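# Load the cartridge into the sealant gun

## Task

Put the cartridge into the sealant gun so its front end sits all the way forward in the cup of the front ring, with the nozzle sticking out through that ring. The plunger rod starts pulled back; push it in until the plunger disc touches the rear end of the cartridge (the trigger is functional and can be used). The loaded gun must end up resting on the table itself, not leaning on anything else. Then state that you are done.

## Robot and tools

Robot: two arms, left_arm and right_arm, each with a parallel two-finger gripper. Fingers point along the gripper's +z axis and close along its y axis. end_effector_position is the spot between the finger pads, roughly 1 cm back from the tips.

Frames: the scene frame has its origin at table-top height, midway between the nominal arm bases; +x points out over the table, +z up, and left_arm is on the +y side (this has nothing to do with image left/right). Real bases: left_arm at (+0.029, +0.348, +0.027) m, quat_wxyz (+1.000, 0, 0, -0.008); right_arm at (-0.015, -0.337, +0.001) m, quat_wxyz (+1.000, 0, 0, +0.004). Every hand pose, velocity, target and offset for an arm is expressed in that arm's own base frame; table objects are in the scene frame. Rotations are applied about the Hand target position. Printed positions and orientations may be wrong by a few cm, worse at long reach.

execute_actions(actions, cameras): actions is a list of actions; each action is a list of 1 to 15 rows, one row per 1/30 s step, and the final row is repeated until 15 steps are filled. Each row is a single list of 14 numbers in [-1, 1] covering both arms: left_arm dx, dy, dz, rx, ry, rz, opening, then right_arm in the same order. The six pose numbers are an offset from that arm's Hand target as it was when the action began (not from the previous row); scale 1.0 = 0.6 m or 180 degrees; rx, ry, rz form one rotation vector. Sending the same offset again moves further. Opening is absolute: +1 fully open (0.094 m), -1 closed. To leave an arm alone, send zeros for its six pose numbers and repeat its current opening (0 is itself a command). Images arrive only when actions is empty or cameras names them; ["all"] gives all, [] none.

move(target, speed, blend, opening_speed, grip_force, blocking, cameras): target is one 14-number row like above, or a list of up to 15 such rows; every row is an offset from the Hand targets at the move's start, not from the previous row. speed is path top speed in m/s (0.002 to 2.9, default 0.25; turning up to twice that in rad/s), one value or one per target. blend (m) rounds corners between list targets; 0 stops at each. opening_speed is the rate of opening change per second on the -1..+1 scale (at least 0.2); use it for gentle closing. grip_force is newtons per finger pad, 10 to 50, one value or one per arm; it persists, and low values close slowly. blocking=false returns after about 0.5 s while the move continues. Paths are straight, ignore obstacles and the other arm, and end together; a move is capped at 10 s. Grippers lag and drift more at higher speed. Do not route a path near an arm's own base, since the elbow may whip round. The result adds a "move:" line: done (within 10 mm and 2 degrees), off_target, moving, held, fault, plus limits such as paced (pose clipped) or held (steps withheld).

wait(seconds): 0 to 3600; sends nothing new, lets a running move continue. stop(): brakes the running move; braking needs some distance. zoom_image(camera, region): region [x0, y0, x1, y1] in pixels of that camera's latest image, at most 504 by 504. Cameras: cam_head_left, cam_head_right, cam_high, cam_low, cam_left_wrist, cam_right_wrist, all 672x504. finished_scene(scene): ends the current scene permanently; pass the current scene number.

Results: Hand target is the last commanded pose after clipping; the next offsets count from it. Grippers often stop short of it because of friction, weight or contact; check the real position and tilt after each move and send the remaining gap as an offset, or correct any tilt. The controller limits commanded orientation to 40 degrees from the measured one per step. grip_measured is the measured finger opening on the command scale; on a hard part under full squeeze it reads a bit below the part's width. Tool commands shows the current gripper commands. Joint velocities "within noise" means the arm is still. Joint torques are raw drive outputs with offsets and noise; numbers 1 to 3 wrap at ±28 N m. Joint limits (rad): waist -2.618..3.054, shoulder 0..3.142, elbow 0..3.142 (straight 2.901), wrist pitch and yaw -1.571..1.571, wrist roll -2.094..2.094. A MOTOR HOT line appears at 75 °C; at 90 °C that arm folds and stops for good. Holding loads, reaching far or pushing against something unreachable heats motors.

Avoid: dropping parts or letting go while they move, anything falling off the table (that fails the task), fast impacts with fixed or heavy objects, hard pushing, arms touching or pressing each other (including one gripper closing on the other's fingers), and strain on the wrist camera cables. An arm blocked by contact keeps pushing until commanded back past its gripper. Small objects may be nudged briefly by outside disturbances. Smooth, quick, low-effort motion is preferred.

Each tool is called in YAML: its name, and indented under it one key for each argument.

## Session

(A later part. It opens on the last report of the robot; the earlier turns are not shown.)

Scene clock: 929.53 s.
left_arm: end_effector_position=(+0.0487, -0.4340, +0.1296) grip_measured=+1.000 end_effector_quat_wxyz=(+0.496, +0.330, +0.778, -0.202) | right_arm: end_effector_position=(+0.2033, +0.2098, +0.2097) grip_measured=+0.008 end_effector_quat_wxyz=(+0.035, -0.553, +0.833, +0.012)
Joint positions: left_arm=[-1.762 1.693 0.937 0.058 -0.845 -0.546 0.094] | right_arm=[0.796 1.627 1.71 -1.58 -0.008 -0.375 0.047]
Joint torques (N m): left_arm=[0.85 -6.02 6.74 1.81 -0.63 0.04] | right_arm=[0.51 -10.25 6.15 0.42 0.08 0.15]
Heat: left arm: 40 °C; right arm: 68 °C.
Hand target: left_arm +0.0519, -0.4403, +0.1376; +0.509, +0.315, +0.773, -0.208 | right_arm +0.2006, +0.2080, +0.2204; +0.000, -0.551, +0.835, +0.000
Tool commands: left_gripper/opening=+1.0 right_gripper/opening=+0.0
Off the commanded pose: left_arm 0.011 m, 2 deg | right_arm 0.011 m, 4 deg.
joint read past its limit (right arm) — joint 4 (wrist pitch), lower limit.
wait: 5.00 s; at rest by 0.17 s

move:
  target:
    - [0, 0, 0, 0, 0, 0, 1, 0.224, 0.12, -0.11, 0.092, -0.0393, 0, 0]
    - [0, 0, 0, 0, 0, 0, 1, 0.224, 0.12, -0.155, 0.092, -0.0393, 0, 0]
  speed: [0.2, 0.06]
  blend: 0.01
  cameras: ["cam_head_right", "cam_high", "cam_left_wrist"]

zoom_image:
  camera: "cam_left_wrist"
  region: [140, 80, 400, 275]

zoom_image:
  camera: "cam_high"
  region: [215, 220, 355, 325]

zoom_image:
  camera: "cam_head_right"
  region: [360, 220, 500, 325]

Scene clock: 969.47 s.
left_arm: end_effector_position=(+0.0487, -0.4340, +0.1296) grip_measured=+1.000 end_effector_quat_wxyz=(+0.496, +0.330, +0.778, -0.202) | right_arm: end_effector_position=(+0.3294, +0.2730, +0.1273) grip_measured=+0.008 end_effector_quat_wxyz=(+0.117, -0.540, +0.830, +0.075)
Joint positions: left_arm=[-1.762 1.693 0.937 0.058 -0.845 -0.546 0.094] | right_arm=[0.637 1.939 1.725 -1.111 -0.135 -0.499 0.047]
Joint torques (N m): left_arm=[0.94 -6 6.76 1.79 -0.64 0.03] | right_arm=[-0.32 -9.94 6.93 1.08 -0.29 -0.08]
Heat: left arm: 40 °C; right arm: 58 °C.
Hand target: left_arm +0.0519, -0.4403, +0.1376; +0.509, +0.316, +0.773, -0.208 | right_arm +0.3350, +0.2799, +0.1274; +0.131, -0.544, +0.824, +0.086
Off the commanded pose: left_arm 0.011 m, 2 deg | right_arm 0.009 m, 2 deg.
move: done

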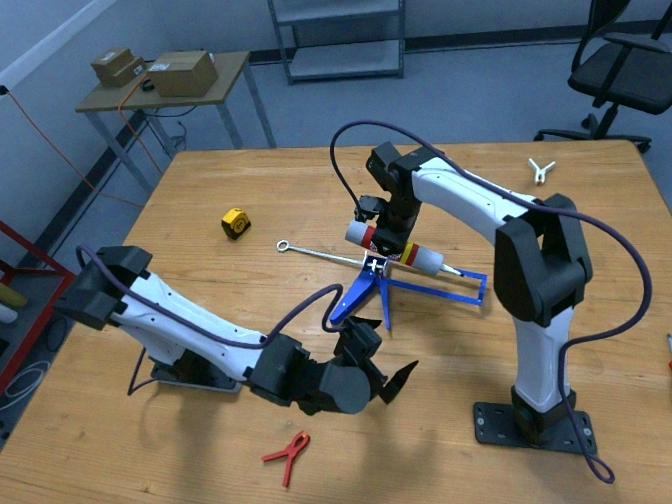

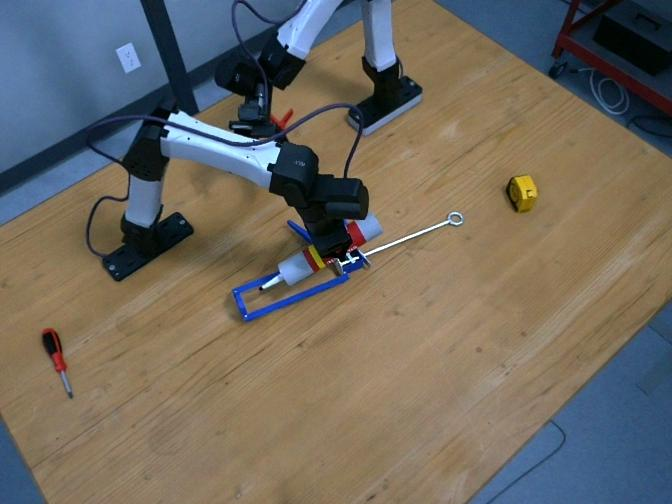

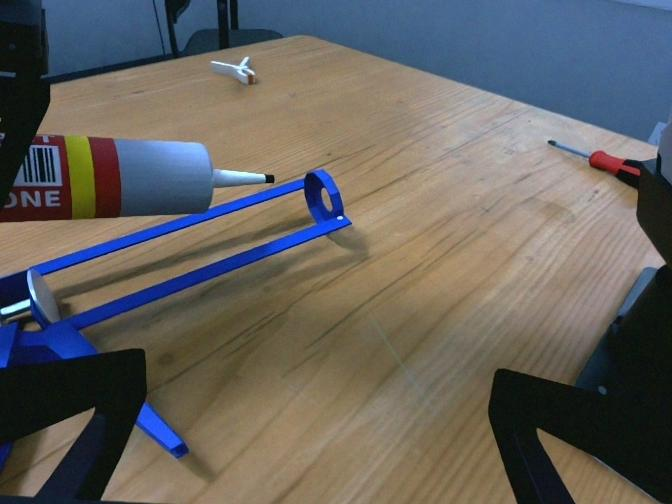

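Scaled by 1.938 from the camera's image (finer frame: 960x720).

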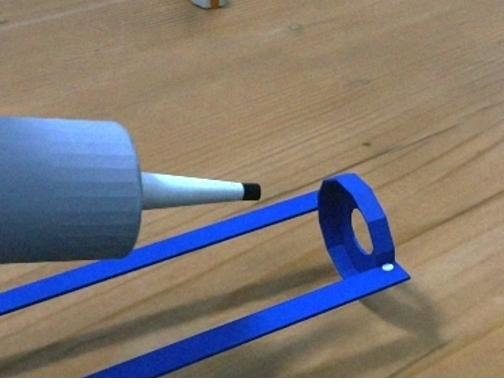

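Scaled by 3.600 from the camera's image (finer frame: 960x720).

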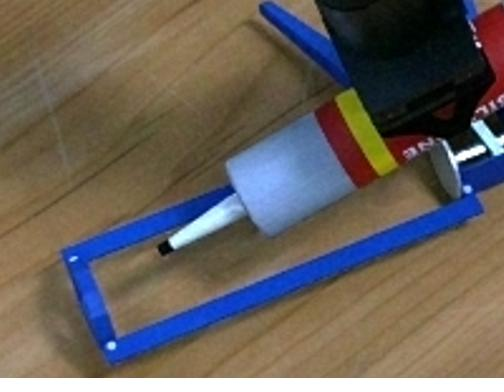

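Scaled by 3.600 from the camera's image (finer frame: 960x720).

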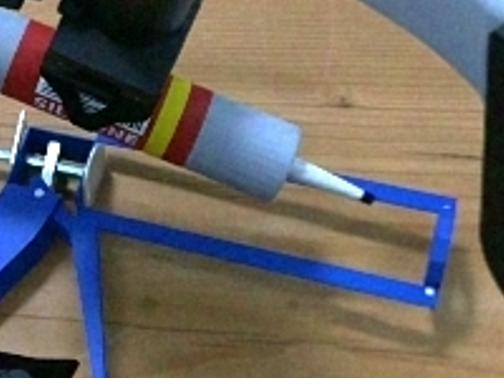

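move:
  target: [0, 0, 0, 0, 0, 0, 1, -0.003, 0.001, -0.047, 0, 0, 0, 0]
  speed: 0.06
  cameras: ["cam_head_right", "cam_high", "cam_left_wrist"]

zoom_image:
  camera: "cam_left_wrist"
  region: [140, 80, 400, 275]

zoom_image:
  camera: "cam_high"
  region: [215, 220, 355, 325]

zoom_image:
  camera: "cam_head_right"
  region: [360, 220, 500, 325]

Scene clock: 978.77 s.
left_arm: end_effector_position=(+0.0487, -0.4340, +0.1296) grip_measured=+1.000 end_effector_quat_wxyz=(+0.496, +0.330, +0.778, -0.202) | right_arm: end_effector_position=(+0.3287, +0.2726, +0.0991) grip_measured=+0.008 end_effector_quat_wxyz=(+0.117, -0.540, +0.830, +0.076)
Joint positions: left_arm=[-1.762 1.693 0.937 0.058 -0.845 -0.546 0.094] | right_arm=[0.637 1.939 1.613 -0.999 -0.136 -0.499 0.047]
Joint torques (N m): left_arm=[0.92 -6.02 6.82 1.76 -0.66 0.07] | right_arm=[-0.02 -10 6.83 1.09 -0.28 -0.04]
Heat: left arm: 40 °C; right arm: 57 °C.
Hand target: left_arm +0.0519, -0.4403, +0.1376; +0.509, +0.316, +0.773, -0.208 | right_arm +0.3332, +0.2805, +0.0992; +0.131, -0.544, +0.824, +0.086
Off the commanded pose: left_arm 0.011 m, 2 deg | right_arm 0.009 m, 2 deg.
move: done

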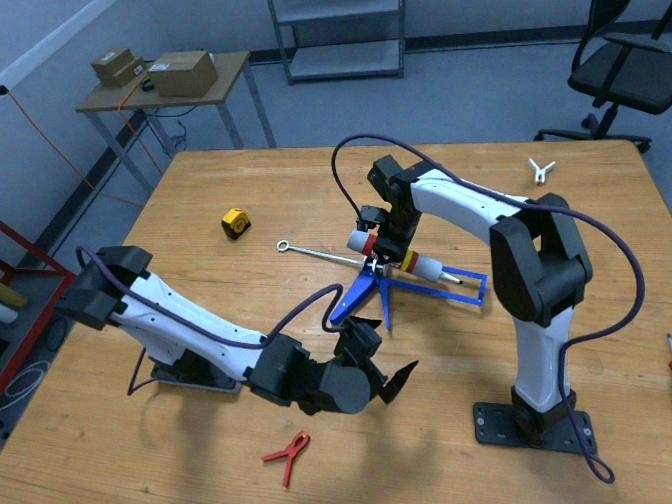

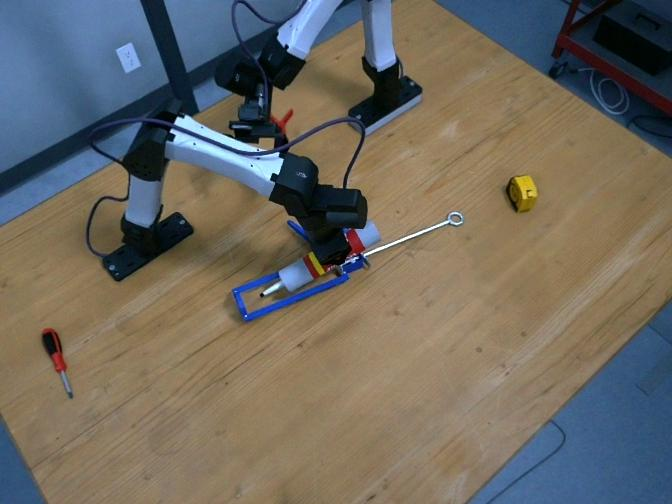

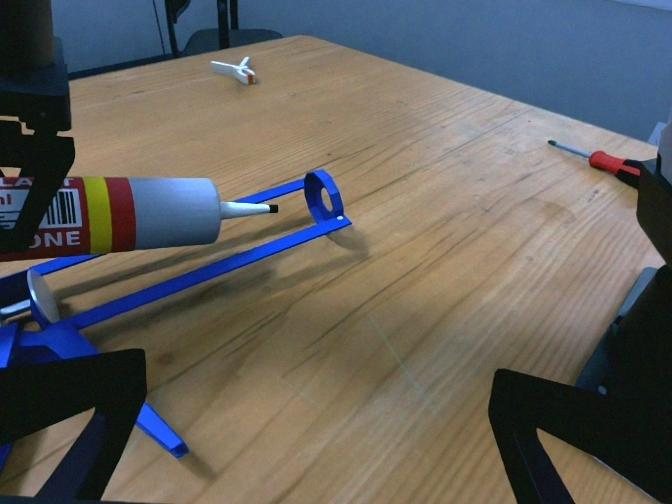

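Scaled by 1.938 from the camera's image (finer frame: 960x720).

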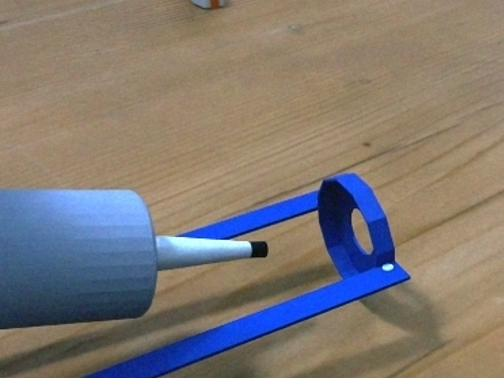

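Scaled by 3.600 from the camera's image (finer frame: 960x720).

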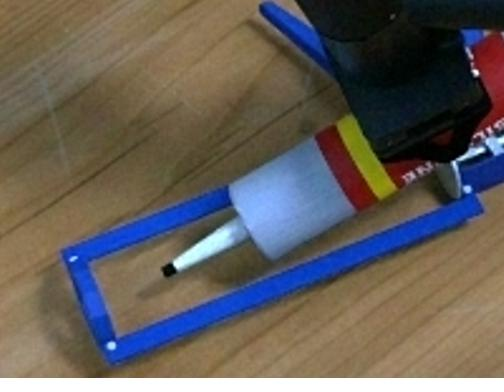

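Scaled by 3.600 from the camera's image (finer frame: 960x720).

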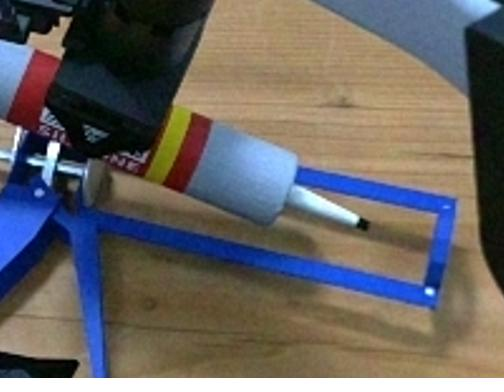

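move:
  target: [0, 0, 0, 0, 0, 0, 1, -0.0103, -0.0318, 0.01, 0, 0, 0, 0]
  speed: 0.06
  cameras: ["cam_left_wrist"]

zoom_image:
  camera: "cam_left_wrist"
  region: [140, 80, 400, 275]

Scene clock: 1000.43 s.
left_arm: end_effector_position=(+0.0487, -0.4340, +0.1296) grip_measured=+1.000 end_effector_quat_wxyz=(+0.496, +0.330, +0.778, -0.202) | right_arm: end_effector_position=(+0.3218, +0.2557, +0.0802) grip_measured=+0.008 end_effector_quat_wxyz=(+0.090, -0.540, +0.833, +0.074)
Joint positions: left_arm=[-1.762 1.693 0.937 0.058 -0.845 -0.546 0.094] | right_arm=[0.612 1.939 1.549 -0.994 -0.141 -0.525 0.047]
Joint torques (N m): left_arm=[0.98 -6.04 6.82 1.82 -0.66 0.05] | right_arm=[-0.46 -15.46 6.69 0.85 -0.31 -0.02]
Heat: left arm: 41 °C; right arm: 55 °C.
Hand target: left_arm +0.0519, -0.4403, +0.1376; +0.509, +0.316, +0.773, -0.208 | right_arm +0.3270, +0.2615, +0.1052; +0.131, -0.544, +0.824, +0.086
Off the commanded pose: left_arm 0.011 m, 2 deg | right_arm 0.026 m, 5 deg.
move: off_target (right_arm)

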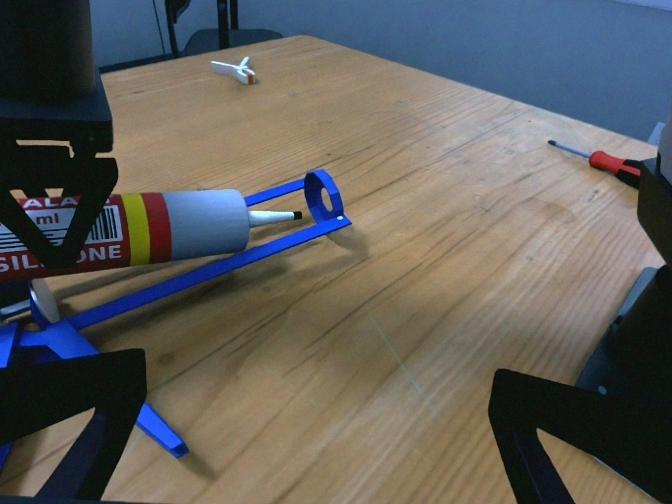

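Scaled by 1.938 from the camera's image (finer frame: 960x720).

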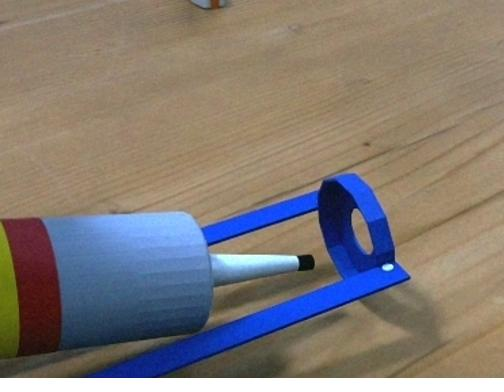

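move:
  target: [0, 0, 0, 0, 0, 0, 1, 0, 0, 0.03, 0, 0, 0, 0]
  speed: 0.06

Scene clock: 1004.80 s.
left_arm: end_effector_position=(+0.0487, -0.4340, +0.1296) grip_measured=+1.000 end_effector_quat_wxyz=(+0.496, +0.330, +0.778, -0.202) | right_arm: end_effector_position=(+0.3168, +0.2524, +0.0826) grip_measured=+0.008 end_effector_quat_wxyz=(+0.077, -0.540, +0.835, +0.074)
Joint positions: left_arm=[-1.762 1.693 0.937 0.058 -0.845 -0.546 0.094] | right_arm=[0.612 1.939 1.564 -1.035 -0.142 -0.526 0.047]
Joint torques (N m): left_arm=[0.85 -5.96 6.76 1.77 -0.64 0.06] | right_arm=[-0.47 -16.24 10.36 0.57 -0.3 -0.08]
Heat: left arm: 41 °C; right arm: 57 °C.
Hand target: left_arm +0.0519, -0.4403, +0.1376; +0.509, +0.316, +0.773, -0.208 | right_arm +0.3270, +0.2616, +0.1233; +0.131, -0.544, +0.824, +0.086
Off the commanded pose: left_arm 0.011 m, 2 deg | right_arm 0.043 m, 6 deg.
move: off_target (right_arm)

move:
  target: [0, 0, 0, 0, 0, 0, 1, 0, 0, 0.03, 0, 0, 0, 0]
  speed: 0.06

Scene clock: 1016.97 s.
left_arm: end_effector_position=(+0.0487, -0.4340, +0.1296) grip_measured=+1.000 end_effector_quat_wxyz=(+0.496, +0.330, +0.778, -0.202) | right_arm: end_effector_position=(+0.3185, +0.2536, +0.1040) grip_measured=+0.008 end_effector_quat_wxyz=(+0.081, -0.541, +0.834, +0.074)
Joint positions: left_arm=[-1.762 1.693 0.937 0.058 -0.845 -0.546 0.094] | right_arm=[0.612 1.932 1.638 -1.108 -0.142 -0.526 0.047]
Joint torques (N m): left_arm=[0.96 -6.08 6.82 1.79 -0.62 0.05] | right_arm=[-0.46 -15.51 10.44 0.58 -0.3 -0.08]
Heat: left arm: 41 °C; right arm: 61 °C.
Hand target: left_arm +0.0519, -0.4403, +0.1376; +0.509, +0.316, +0.773, -0.208 | right_arm +0.3270, +0.2616, +0.1413; +0.131, -0.544, +0.824, +0.086
Off the commanded pose: left_arm 0.011 m, 2 deg | right_arm 0.039 m, 6 deg.
move: off_target (right_arm)

move:
  target: [0, 0, 0, 0, 0, 0, 1, 0.005, -0.001, -0.042, 0, 0, 0, 0]
  speed: 0.06
  cameras: ["cam_left_wrist", "cam_high", "cam_head_right"]

zoom_image:
  camera: "cam_left_wrist"
  region: [140, 80, 400, 275]

zoom_image:
  camera: "cam_high"
  region: [215, 220, 355, 325]

zoom_image:
  camera: "cam_head_right"
  region: [360, 220, 500, 325]

Scene clock: 1029.80 s.
left_arm: end_effector_position=(+0.0487, -0.4340, +0.1296) grip_measured=+1.000 end_effector_quat_wxyz=(+0.496, +0.330, +0.778, -0.202) | right_arm: end_effector_position=(+0.3242, +0.2557, +0.0962) grip_measured=+0.008 end_effector_quat_wxyz=(+0.094, -0.541, +0.832, +0.075)
Joint positions: left_arm=[-1.762 1.693 0.937 0.058 -0.845 -0.546 0.094] | right_arm=[0.608 1.932 1.602 -1.046 -0.143 -0.532 0.047]
Joint torques (N m): left_arm=[1.01 -5.97 6.76 1.77 -0.65 0.06] | right_arm=[-0.61 -14.3 6.67 0.95 -0.3 -0.08]
Heat: left arm: 41 °C; right arm: 68 °C.
Hand target: left_arm +0.0519, -0.4403, +0.1376; +0.509, +0.316, +0.773, -0.208 | right_arm +0.3300, +0.2609, +0.1160; +0.131, -0.544, +0.824, +0.086
Off the commanded pose: left_arm 0.011 m, 2 deg | right_arm 0.021 m, 5 deg.
move: off_target (right_arm)
Images, in order (width x height): cam_head_right 672x504, cam_high 672x504, cam_left_wrist 672x504.

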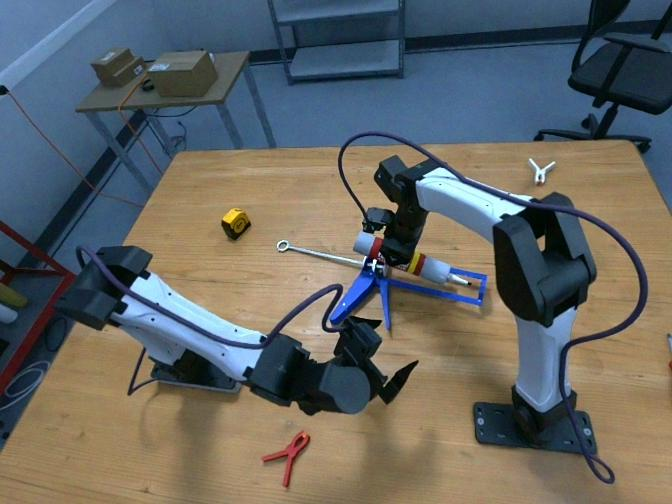

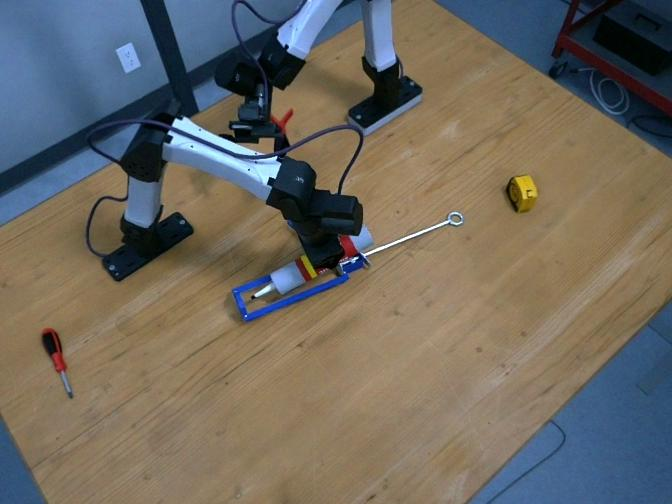

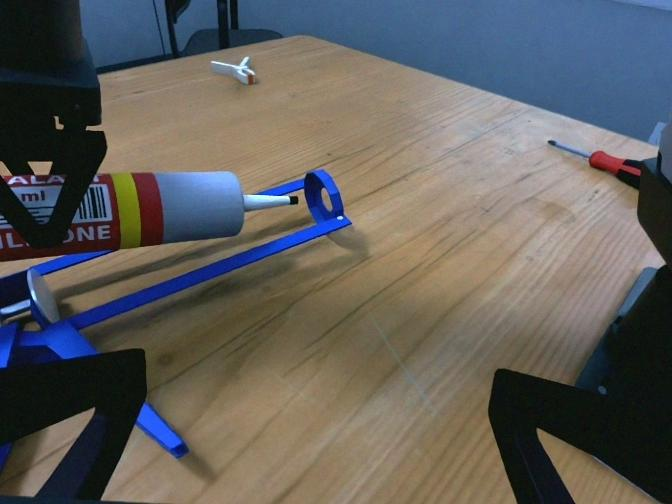

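Scaled by 1.938 from the camera's image (finer frame: 960x720).

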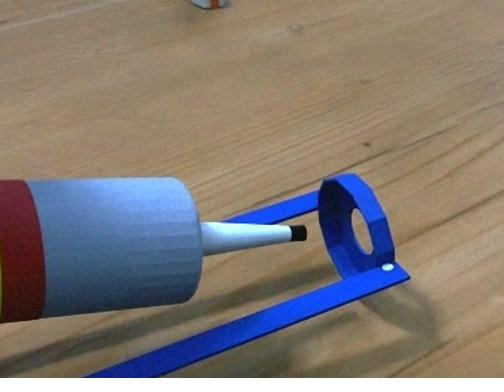

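Scaled by 3.600 from the camera's image (finer frame: 960x720).

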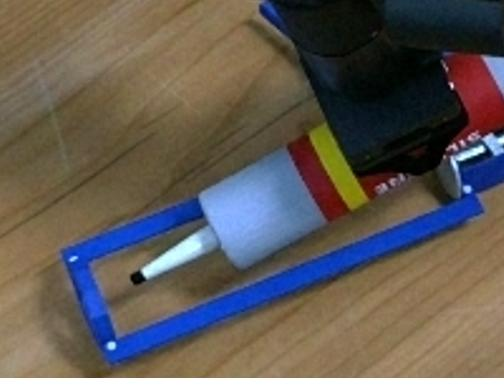

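Scaled by 3.600 from the camera's image (finer frame: 960x720).

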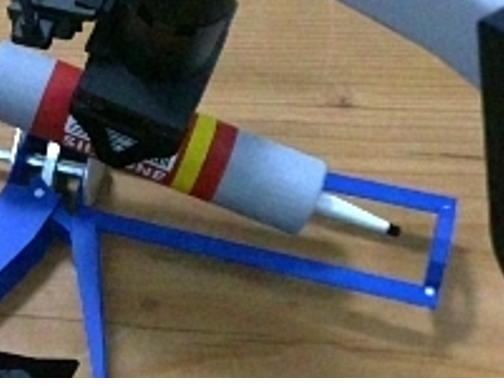

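move:
  target: [0, 0, 0, 0, 0, 0, 1, -0.010, -0.032, 0.005, 0, 0, 0, 0]
  speed: 0.06
  cameras: ["cam_left_wrist"]

zoom_image:
  camera: "cam_left_wrist"
  region: [200, 110, 400, 260]

Scene clock: 1044.87 s.
left_arm: end_effector_position=(+0.0487, -0.4340, +0.1296) grip_measured=+1.000 end_effector_quat_wxyz=(+0.496, +0.330, +0.778, -0.202) | right_arm: end_effector_position=(+0.3195, +0.2362, +0.0944) grip_measured=+0.008 end_effector_quat_wxyz=(+0.089, -0.540, +0.834, +0.075)
Joint positions: left_arm=[-1.762 1.693 0.937 0.058 -0.845 -0.546 0.094] | right_arm=[0.571 1.886 1.535 -1.04 -0.151 -0.565 0.047]
Joint torques (N m): left_arm=[0.9 -6.06 6.71 1.79 -0.64 0.02] | right_arm=[-0.42 -15.1 6.69 0.86 -0.31 -0.09]
Heat: left arm: 41 °C; right arm: 71 °C.
Hand target: left_arm +0.0519, -0.4403, +0.1376; +0.509, +0.316, +0.773, -0.208 | right_arm +0.3240, +0.2417, +0.1190; +0.131, -0.544, +0.824, +0.086
Off the commanded pose: left_arm 0.011 m, 2 deg | right_arm 0.026 m, 5 deg.
move: off_target (right_arm)

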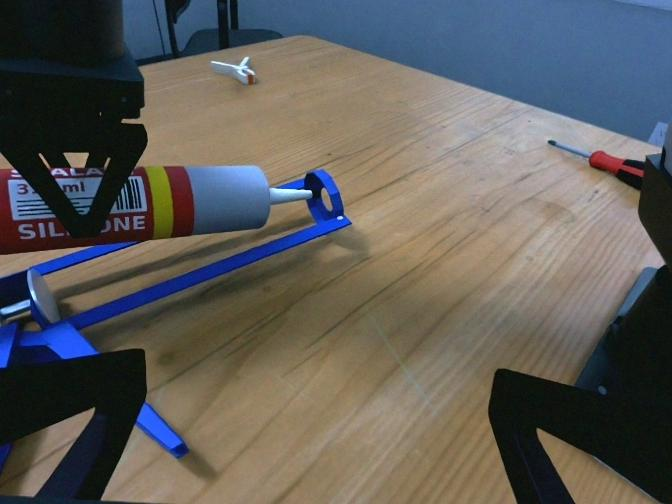

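Scaled by 2.520 from the camera's image (finer frame: 960x720).

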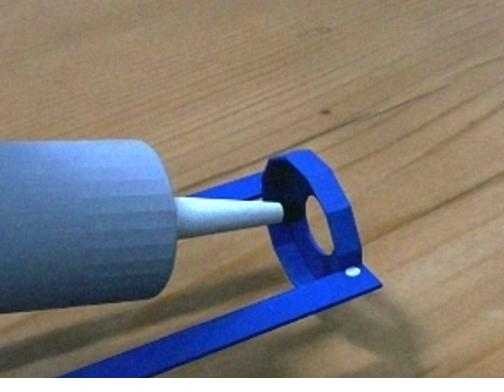

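move:
  target: [0, 0, 0, 0, 0, 0, 1, -0.0092, -0.0322, -0.014, 0, 0, 0, 0]
  speed: 0.06
  cameras: ["cam_left_wrist", "cam_high", "cam_head_right"]

zoom_image:
  camera: "cam_left_wrist"
  region: [200, 110, 400, 260]

zoom_image:
  camera: "cam_high"
  region: [215, 220, 355, 325]

zoom_image:
  camera: "cam_head_right"
  region: [360, 220, 500, 325]

Scene clock: 1055.90 s.
left_arm: end_effector_position=(+0.0487, -0.4340, +0.1296) grip_measured=+1.000 end_effector_quat_wxyz=(+0.496, +0.330, +0.778, -0.202) | right_arm: end_effector_position=(+0.3128, +0.2165, +0.0869) grip_measured=+0.008 end_effector_quat_wxyz=(+0.087, -0.540, +0.834, +0.077)
Joint positions: left_arm=[-1.762 1.693 0.937 0.058 -0.845 -0.546 0.094] | right_arm=[0.532 1.835 1.439 -1.006 -0.161 -0.604 0.047]
Joint torques (N m): left_arm=[0.81 -5.98 6.78 1.79 -0.63 0.07] | right_arm=[-0.43 -14.61 6.53 0.84 -0.29 -0.08]
Heat: left arm: 41 °C; right arm: 73 °C.
Hand target: left_arm +0.0519, -0.4403, +0.1376; +0.509, +0.316, +0.773, -0.208 | right_arm +0.3185, +0.2224, +0.1105; +0.131, -0.544, +0.824, +0.086
Off the commanded pose: left_arm 0.011 m, 2 deg | right_arm 0.025 m, 5 deg.
move: off_target (right_arm)
Images, in order (width x height): cam_head_right 672x504, cam_high 672x504, cam_left_wrist 672x504.

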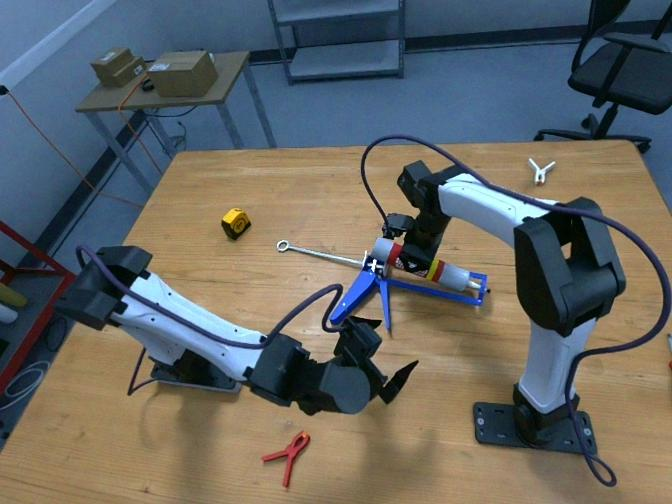

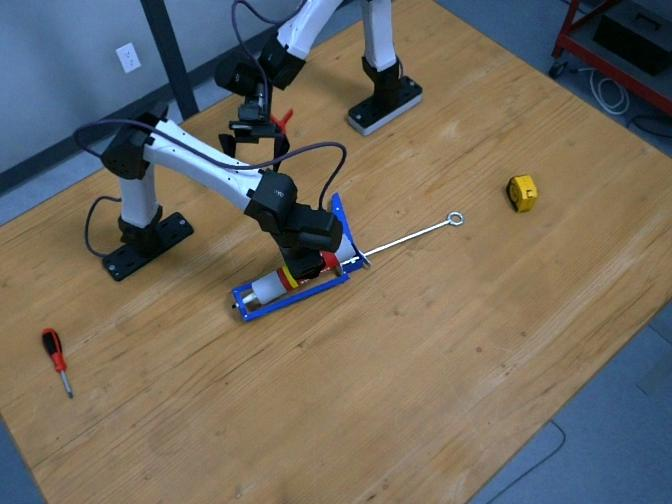

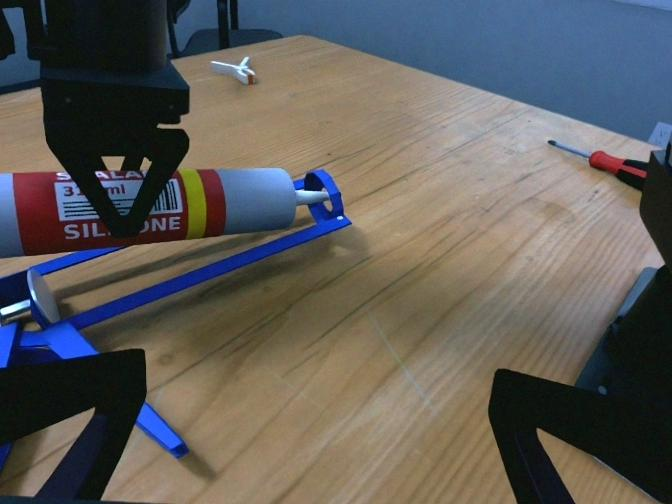

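Scaled by 2.520 from the camera's image (finer frame: 960x720).

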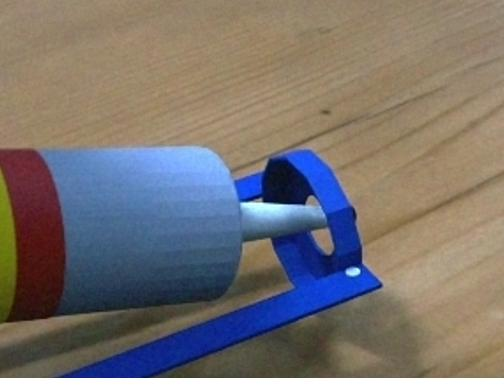

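Scaled by 3.600 from the camera's image (finer frame: 960x720).

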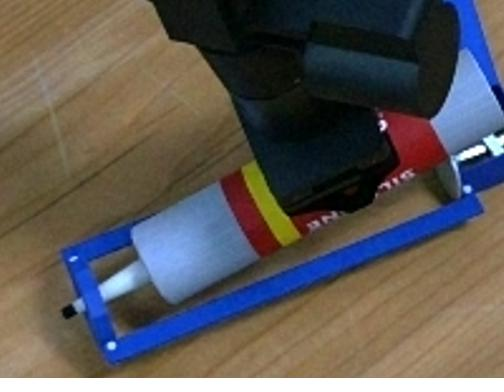

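Scaled by 3.600 from the camera's image (finer frame: 960x720).

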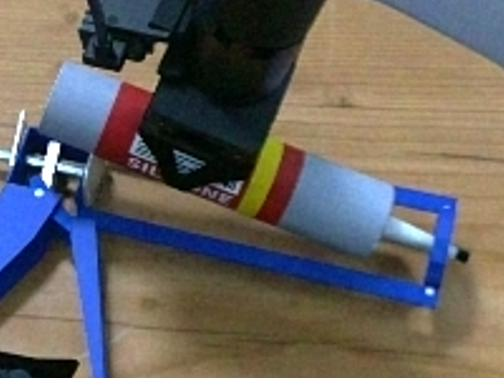

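move:
  target: [0, 0, 0, 0, 0, 0, 1, -0.0095, -0.0355, -0.0145, 0, 0, 0, 0]
  speed: 0.06
  cameras: ["cam_left_wrist", "cam_high", "cam_head_right"]

zoom_image:
  camera: "cam_left_wrist"
  region: [200, 110, 400, 260]

zoom_image:
  camera: "cam_high"
  region: [215, 220, 355, 325]

zoom_image:
  camera: "cam_head_right"
  region: [360, 220, 500, 325]

Scene clock: 1064.27 s.
left_arm: end_effector_position=(+0.0487, -0.4340, +0.1296) grip_measured=+1.000 end_effector_quat_wxyz=(+0.496, +0.330, +0.778, -0.202) | right_arm: end_effector_position=(+0.3068, +0.1952, +0.0802) grip_measured=+0.008 end_effector_quat_wxyz=(+0.088, -0.540, +0.834, +0.078)
Joint positions: left_arm=[-1.762 1.693 0.937 0.058 -0.845 -0.546 0.094] | right_arm=[0.485 1.781 1.344 -0.971 -0.172 -0.65 0.047]
Joint torques (N m): left_arm=[0.85 -6.02 6.8 1.8 -0.63 0.04] | right_arm=[-0.47 -13.86 6.52 0.86 -0.34 -0.09]
Heat: left arm: 41 °C; right arm: 72 °C.
Hand target: left_arm +0.0519, -0.4403, +0.1376; +0.509, +0.316, +0.773, -0.208 | right_arm +0.3128, +0.2011, +0.1019; +0.131, -0.544, +0.824, +0.086
Off the commanded pose: left_arm 0.011 m, 2 deg | right_arm 0.023 m, 5 deg.
move: off_target (right_arm)
Images, in order (width x height): cam_head_right 672x504, cam_high 672x504, cam_left_wrist 672x504.

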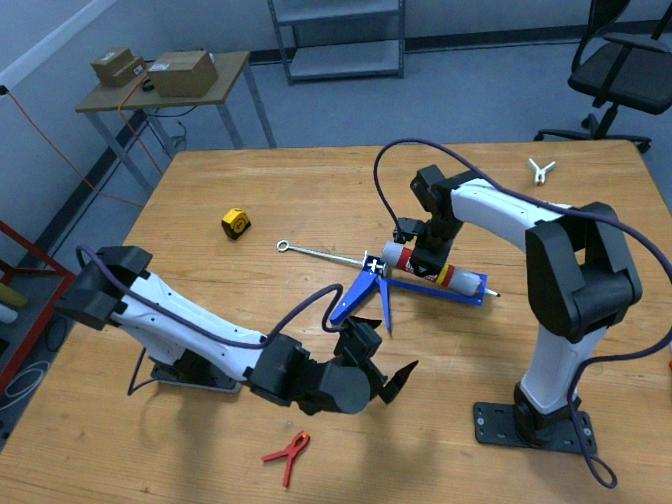

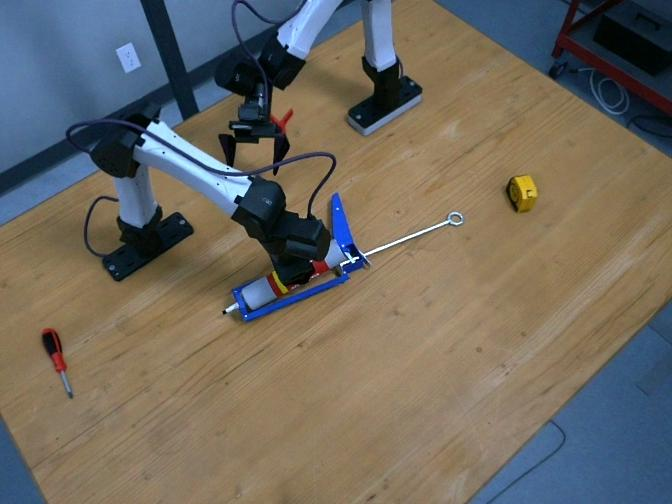

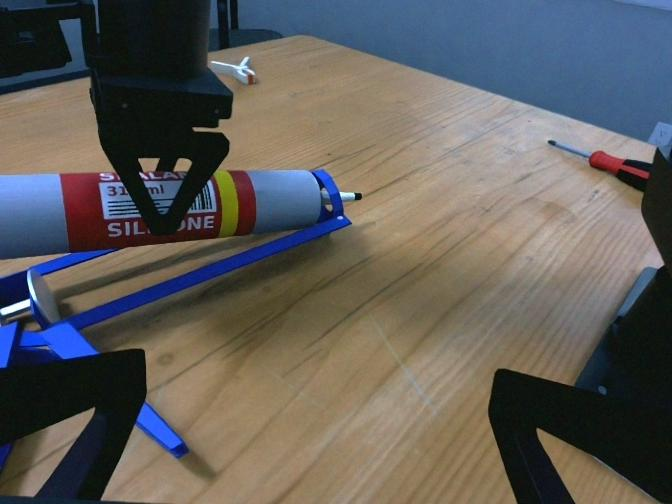

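Scaled by 2.520 from the camera's image (finer frame: 960x720).

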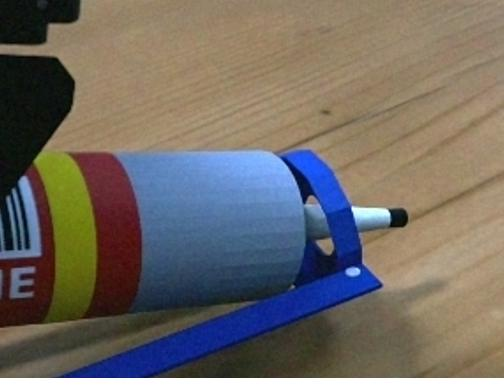

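Scaled by 3.600 from the camera's image (finer frame: 960x720).

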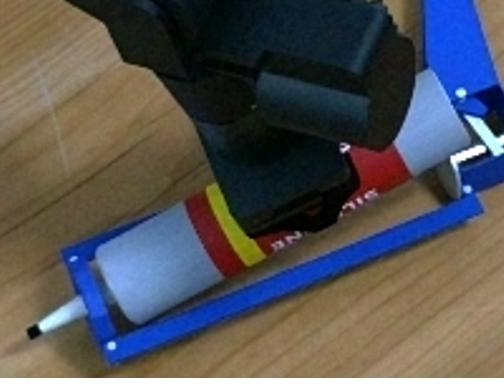

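Scaled by 3.600 from the camera's image (finer frame: 960x720).

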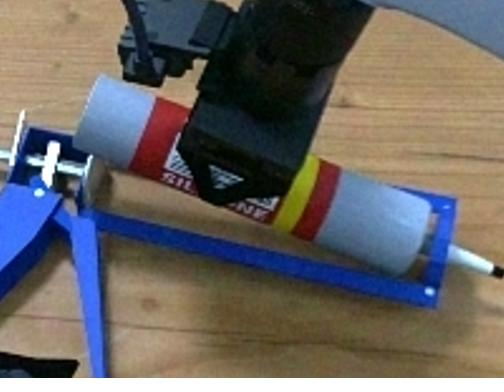

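execute_actions:
  actions: []

zoom_image:
  camera: "cam_head_left"
  region: [350, 220, 520, 320]

zoom_image:
  camera: "cam_high"
  region: [215, 220, 395, 325]

Scene clock: 1089.77 s.
left_arm: end_effector_position=(+0.0487, -0.4340, +0.1296) grip_measured=+1.000 end_effector_quat_wxyz=(+0.496, +0.330, +0.778, -0.202) | right_arm: end_effector_position=(+0.3068, +0.1953, +0.0802) grip_measured=+0.008 end_effector_quat_wxyz=(+0.088, -0.540, +0.833, +0.079)
Joint positions: left_arm=[-1.762 1.693 0.937 0.058 -0.845 -0.546 0.094] | right_arm=[0.485 1.781 1.344 -0.971 -0.172 -0.651 0.047]
Joint velocities: within noise
Joint torques (N m): left_arm=[0.79 -6 6.72 1.8 -0.66 0.06] | right_arm=[-0.47 -13.85 6.5 0.85 -0.34 -0.08]
Heat: left arm: 41 °C; right arm: 72 °C.
Hand target: left_arm +0.0519, -0.4403, +0.1376; +0.509, +0.316, +0.773, -0.208 | right_arm +0.3127, +0.2011, +0.1019; +0.131, -0.544, +0.824, +0.086
Tool commands: left_gripper/opening=+1.0 right_gripper/opening=+0.0
Off the commanded pose: left_arm 0.011 m, 2 deg | right_arm 0.023 m, 5 deg.

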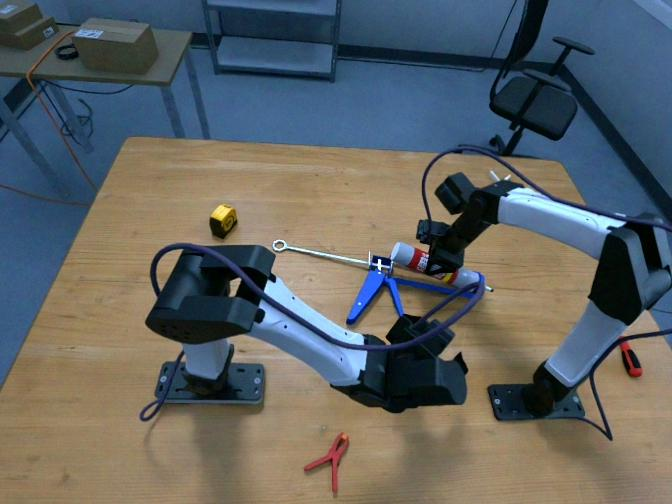

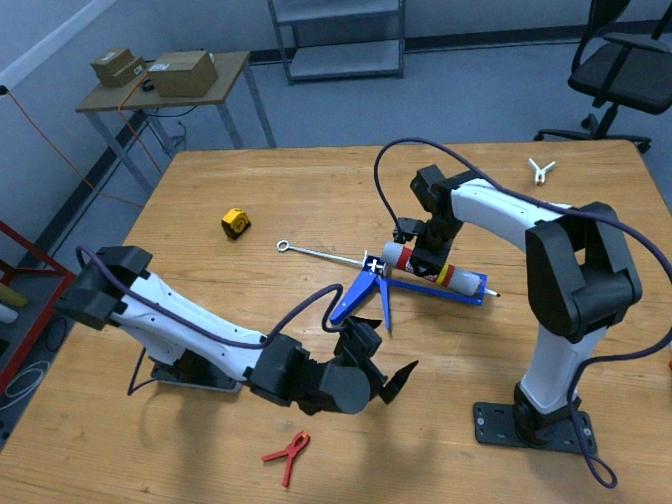

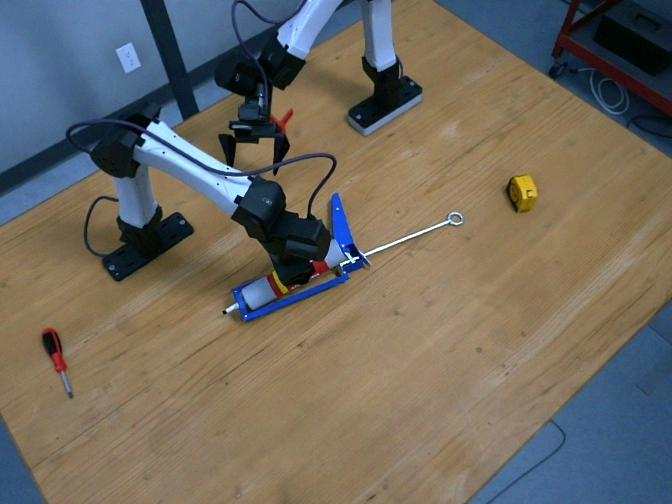

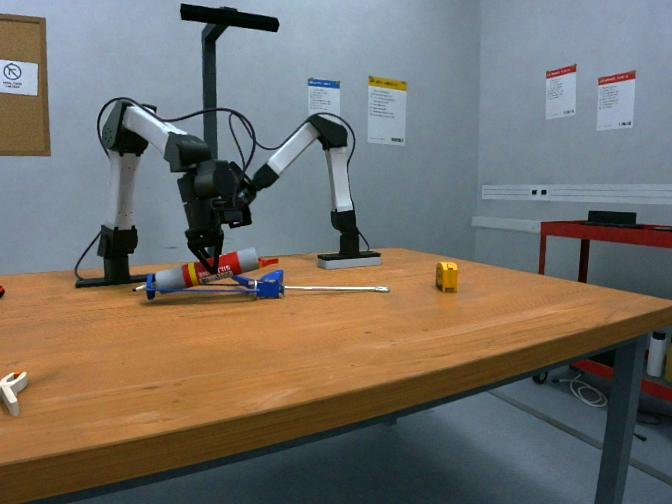

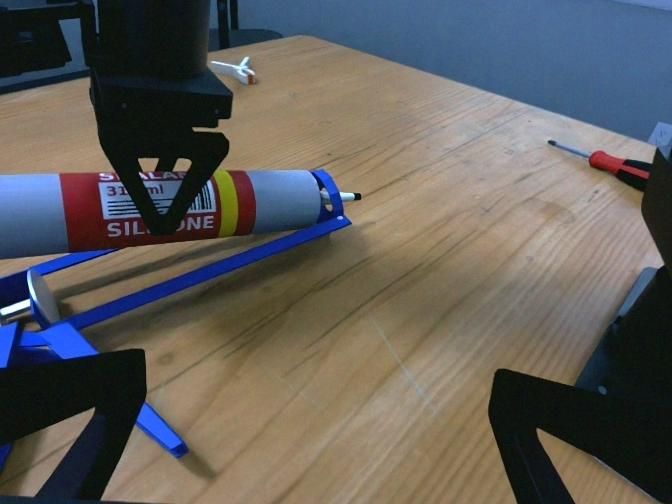

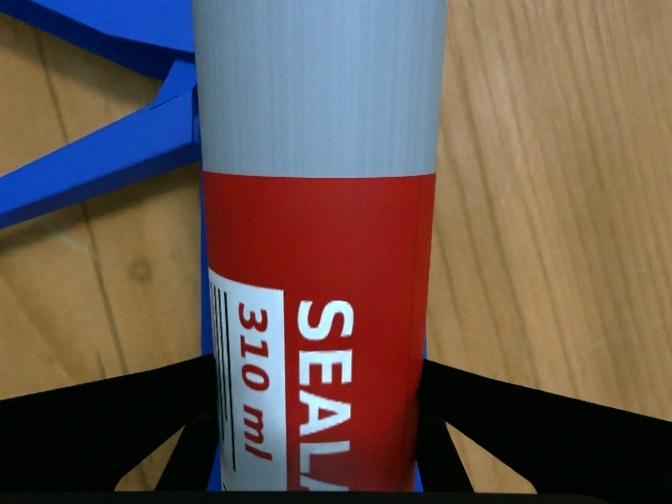

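Scaled by 2.965 from the camera's image (finer frame: 960x720).

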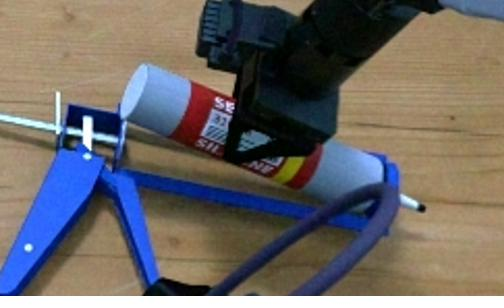

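Scaled by 2.800 from the camera's image (finer frame: 960x720).

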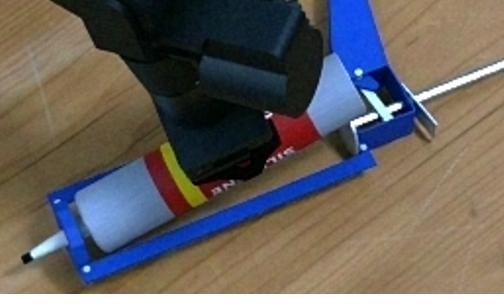

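move:
  target: [0, 0, 0, 0, 0, 0, 1, -0.0017, -0.0065, -0.0133, 0, 0, 0, 0]
  speed: 0.05
  cameras: ["cam_left_wrist", "cam_high", "cam_head_right"]

zoom_image:
  camera: "cam_left_wrist"
  region: [240, 130, 380, 235]

zoom_image:
  camera: "cam_high"
  region: [215, 230, 375, 325]

zoom_image:
  camera: "cam_head_right"
  region: [360, 220, 500, 325]

Scene clock: 1118.17 s.
left_arm: end_effector_position=(+0.0487, -0.4340, +0.1296) grip_measured=+1.000 end_effector_quat_wxyz=(+0.496, +0.330, +0.778, -0.202) | right_arm: end_effector_position=(+0.3048, +0.1916, +0.0723) grip_measured=+0.008 end_effector_quat_wxyz=(+0.087, -0.542, +0.832, +0.078)
Joint positions: left_arm=[-1.762 1.693 0.937 0.058 -0.845 -0.546 0.094] | right_arm=[0.478 1.776 1.307 -0.941 -0.173 -0.662 0.047]
Joint torques (N m): left_arm=[0.88 -6.13 6.83 1.78 -0.66 0.06] | right_arm=[-0.65 -13.79 6.58 0.85 -0.35 -0.06]
Heat: left arm: 41 °C; right arm: 72 °C.
Hand target: left_arm +0.0519, -0.4403, +0.1376; +0.509, +0.316, +0.773, -0.208 | right_arm +0.3117, +0.1971, +0.0939; +0.131, -0.544, +0.824, +0.086
Off the commanded pose: left_arm 0.011 m, 2 deg | right_arm 0.023 m, 5 deg.
move: off_target (right_arm)
Images, in order (width x height): cam_head_right 672x504, cam_high 672x504, cam_left_wrist 672x504.

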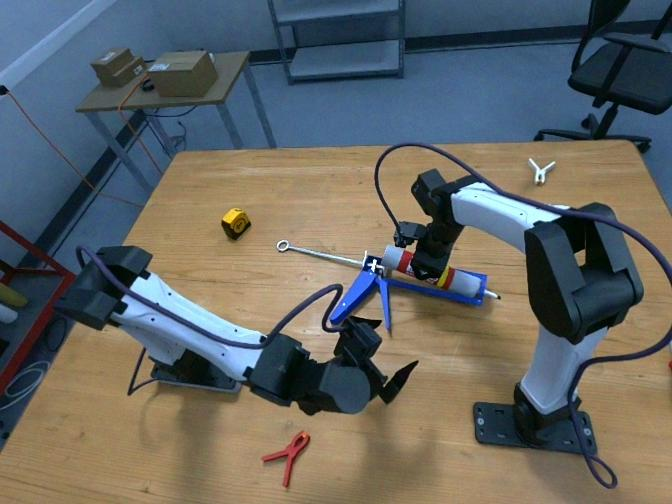

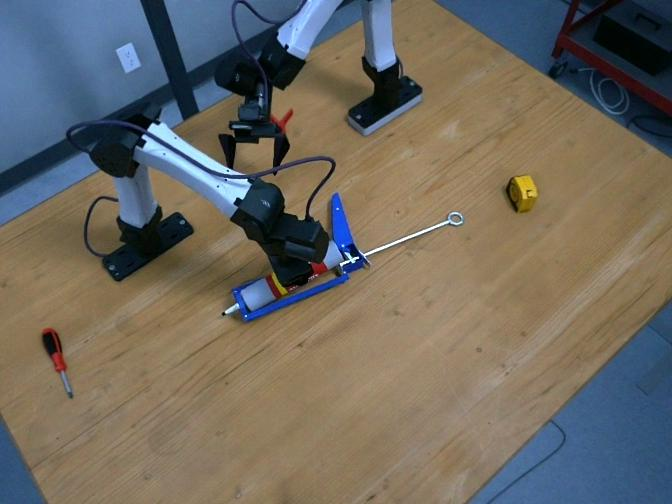

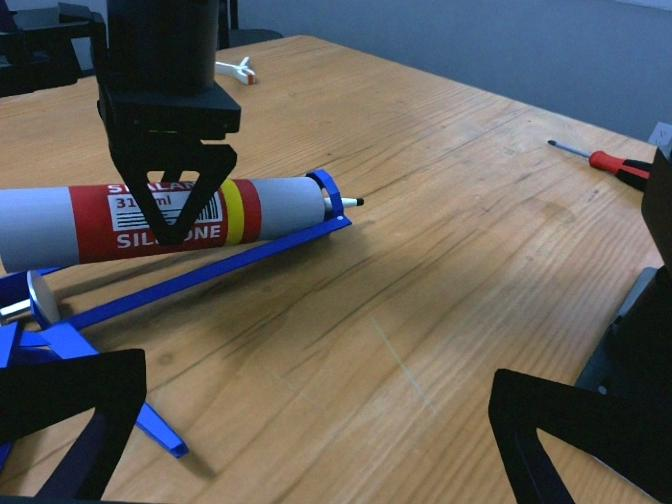

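Scaled by 3.600 from the camera's image (finer frame: 960x720).

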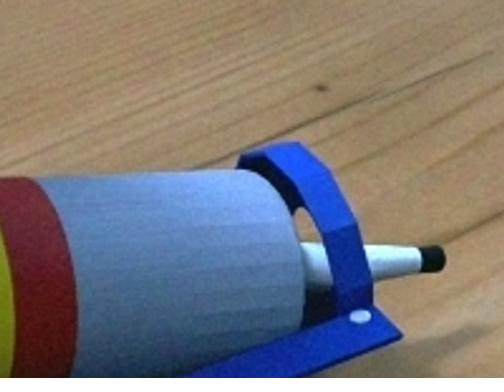

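Scaled by 3.150 from the camera's image (finer frame: 960x720).

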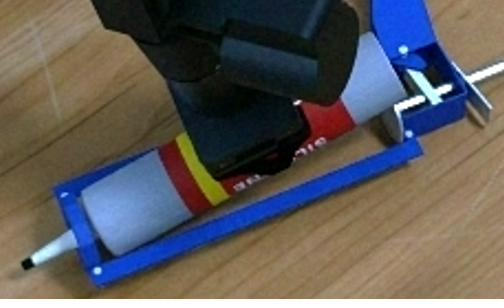

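Scaled by 3.600 from the camera's image (finer frame: 960x720).

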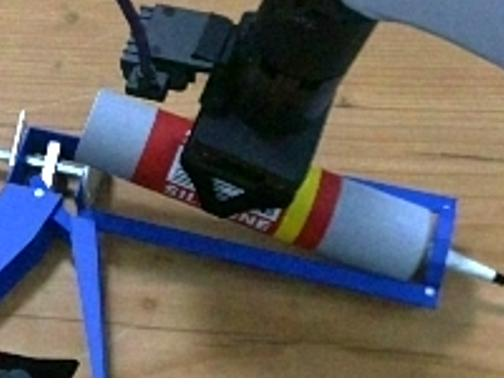

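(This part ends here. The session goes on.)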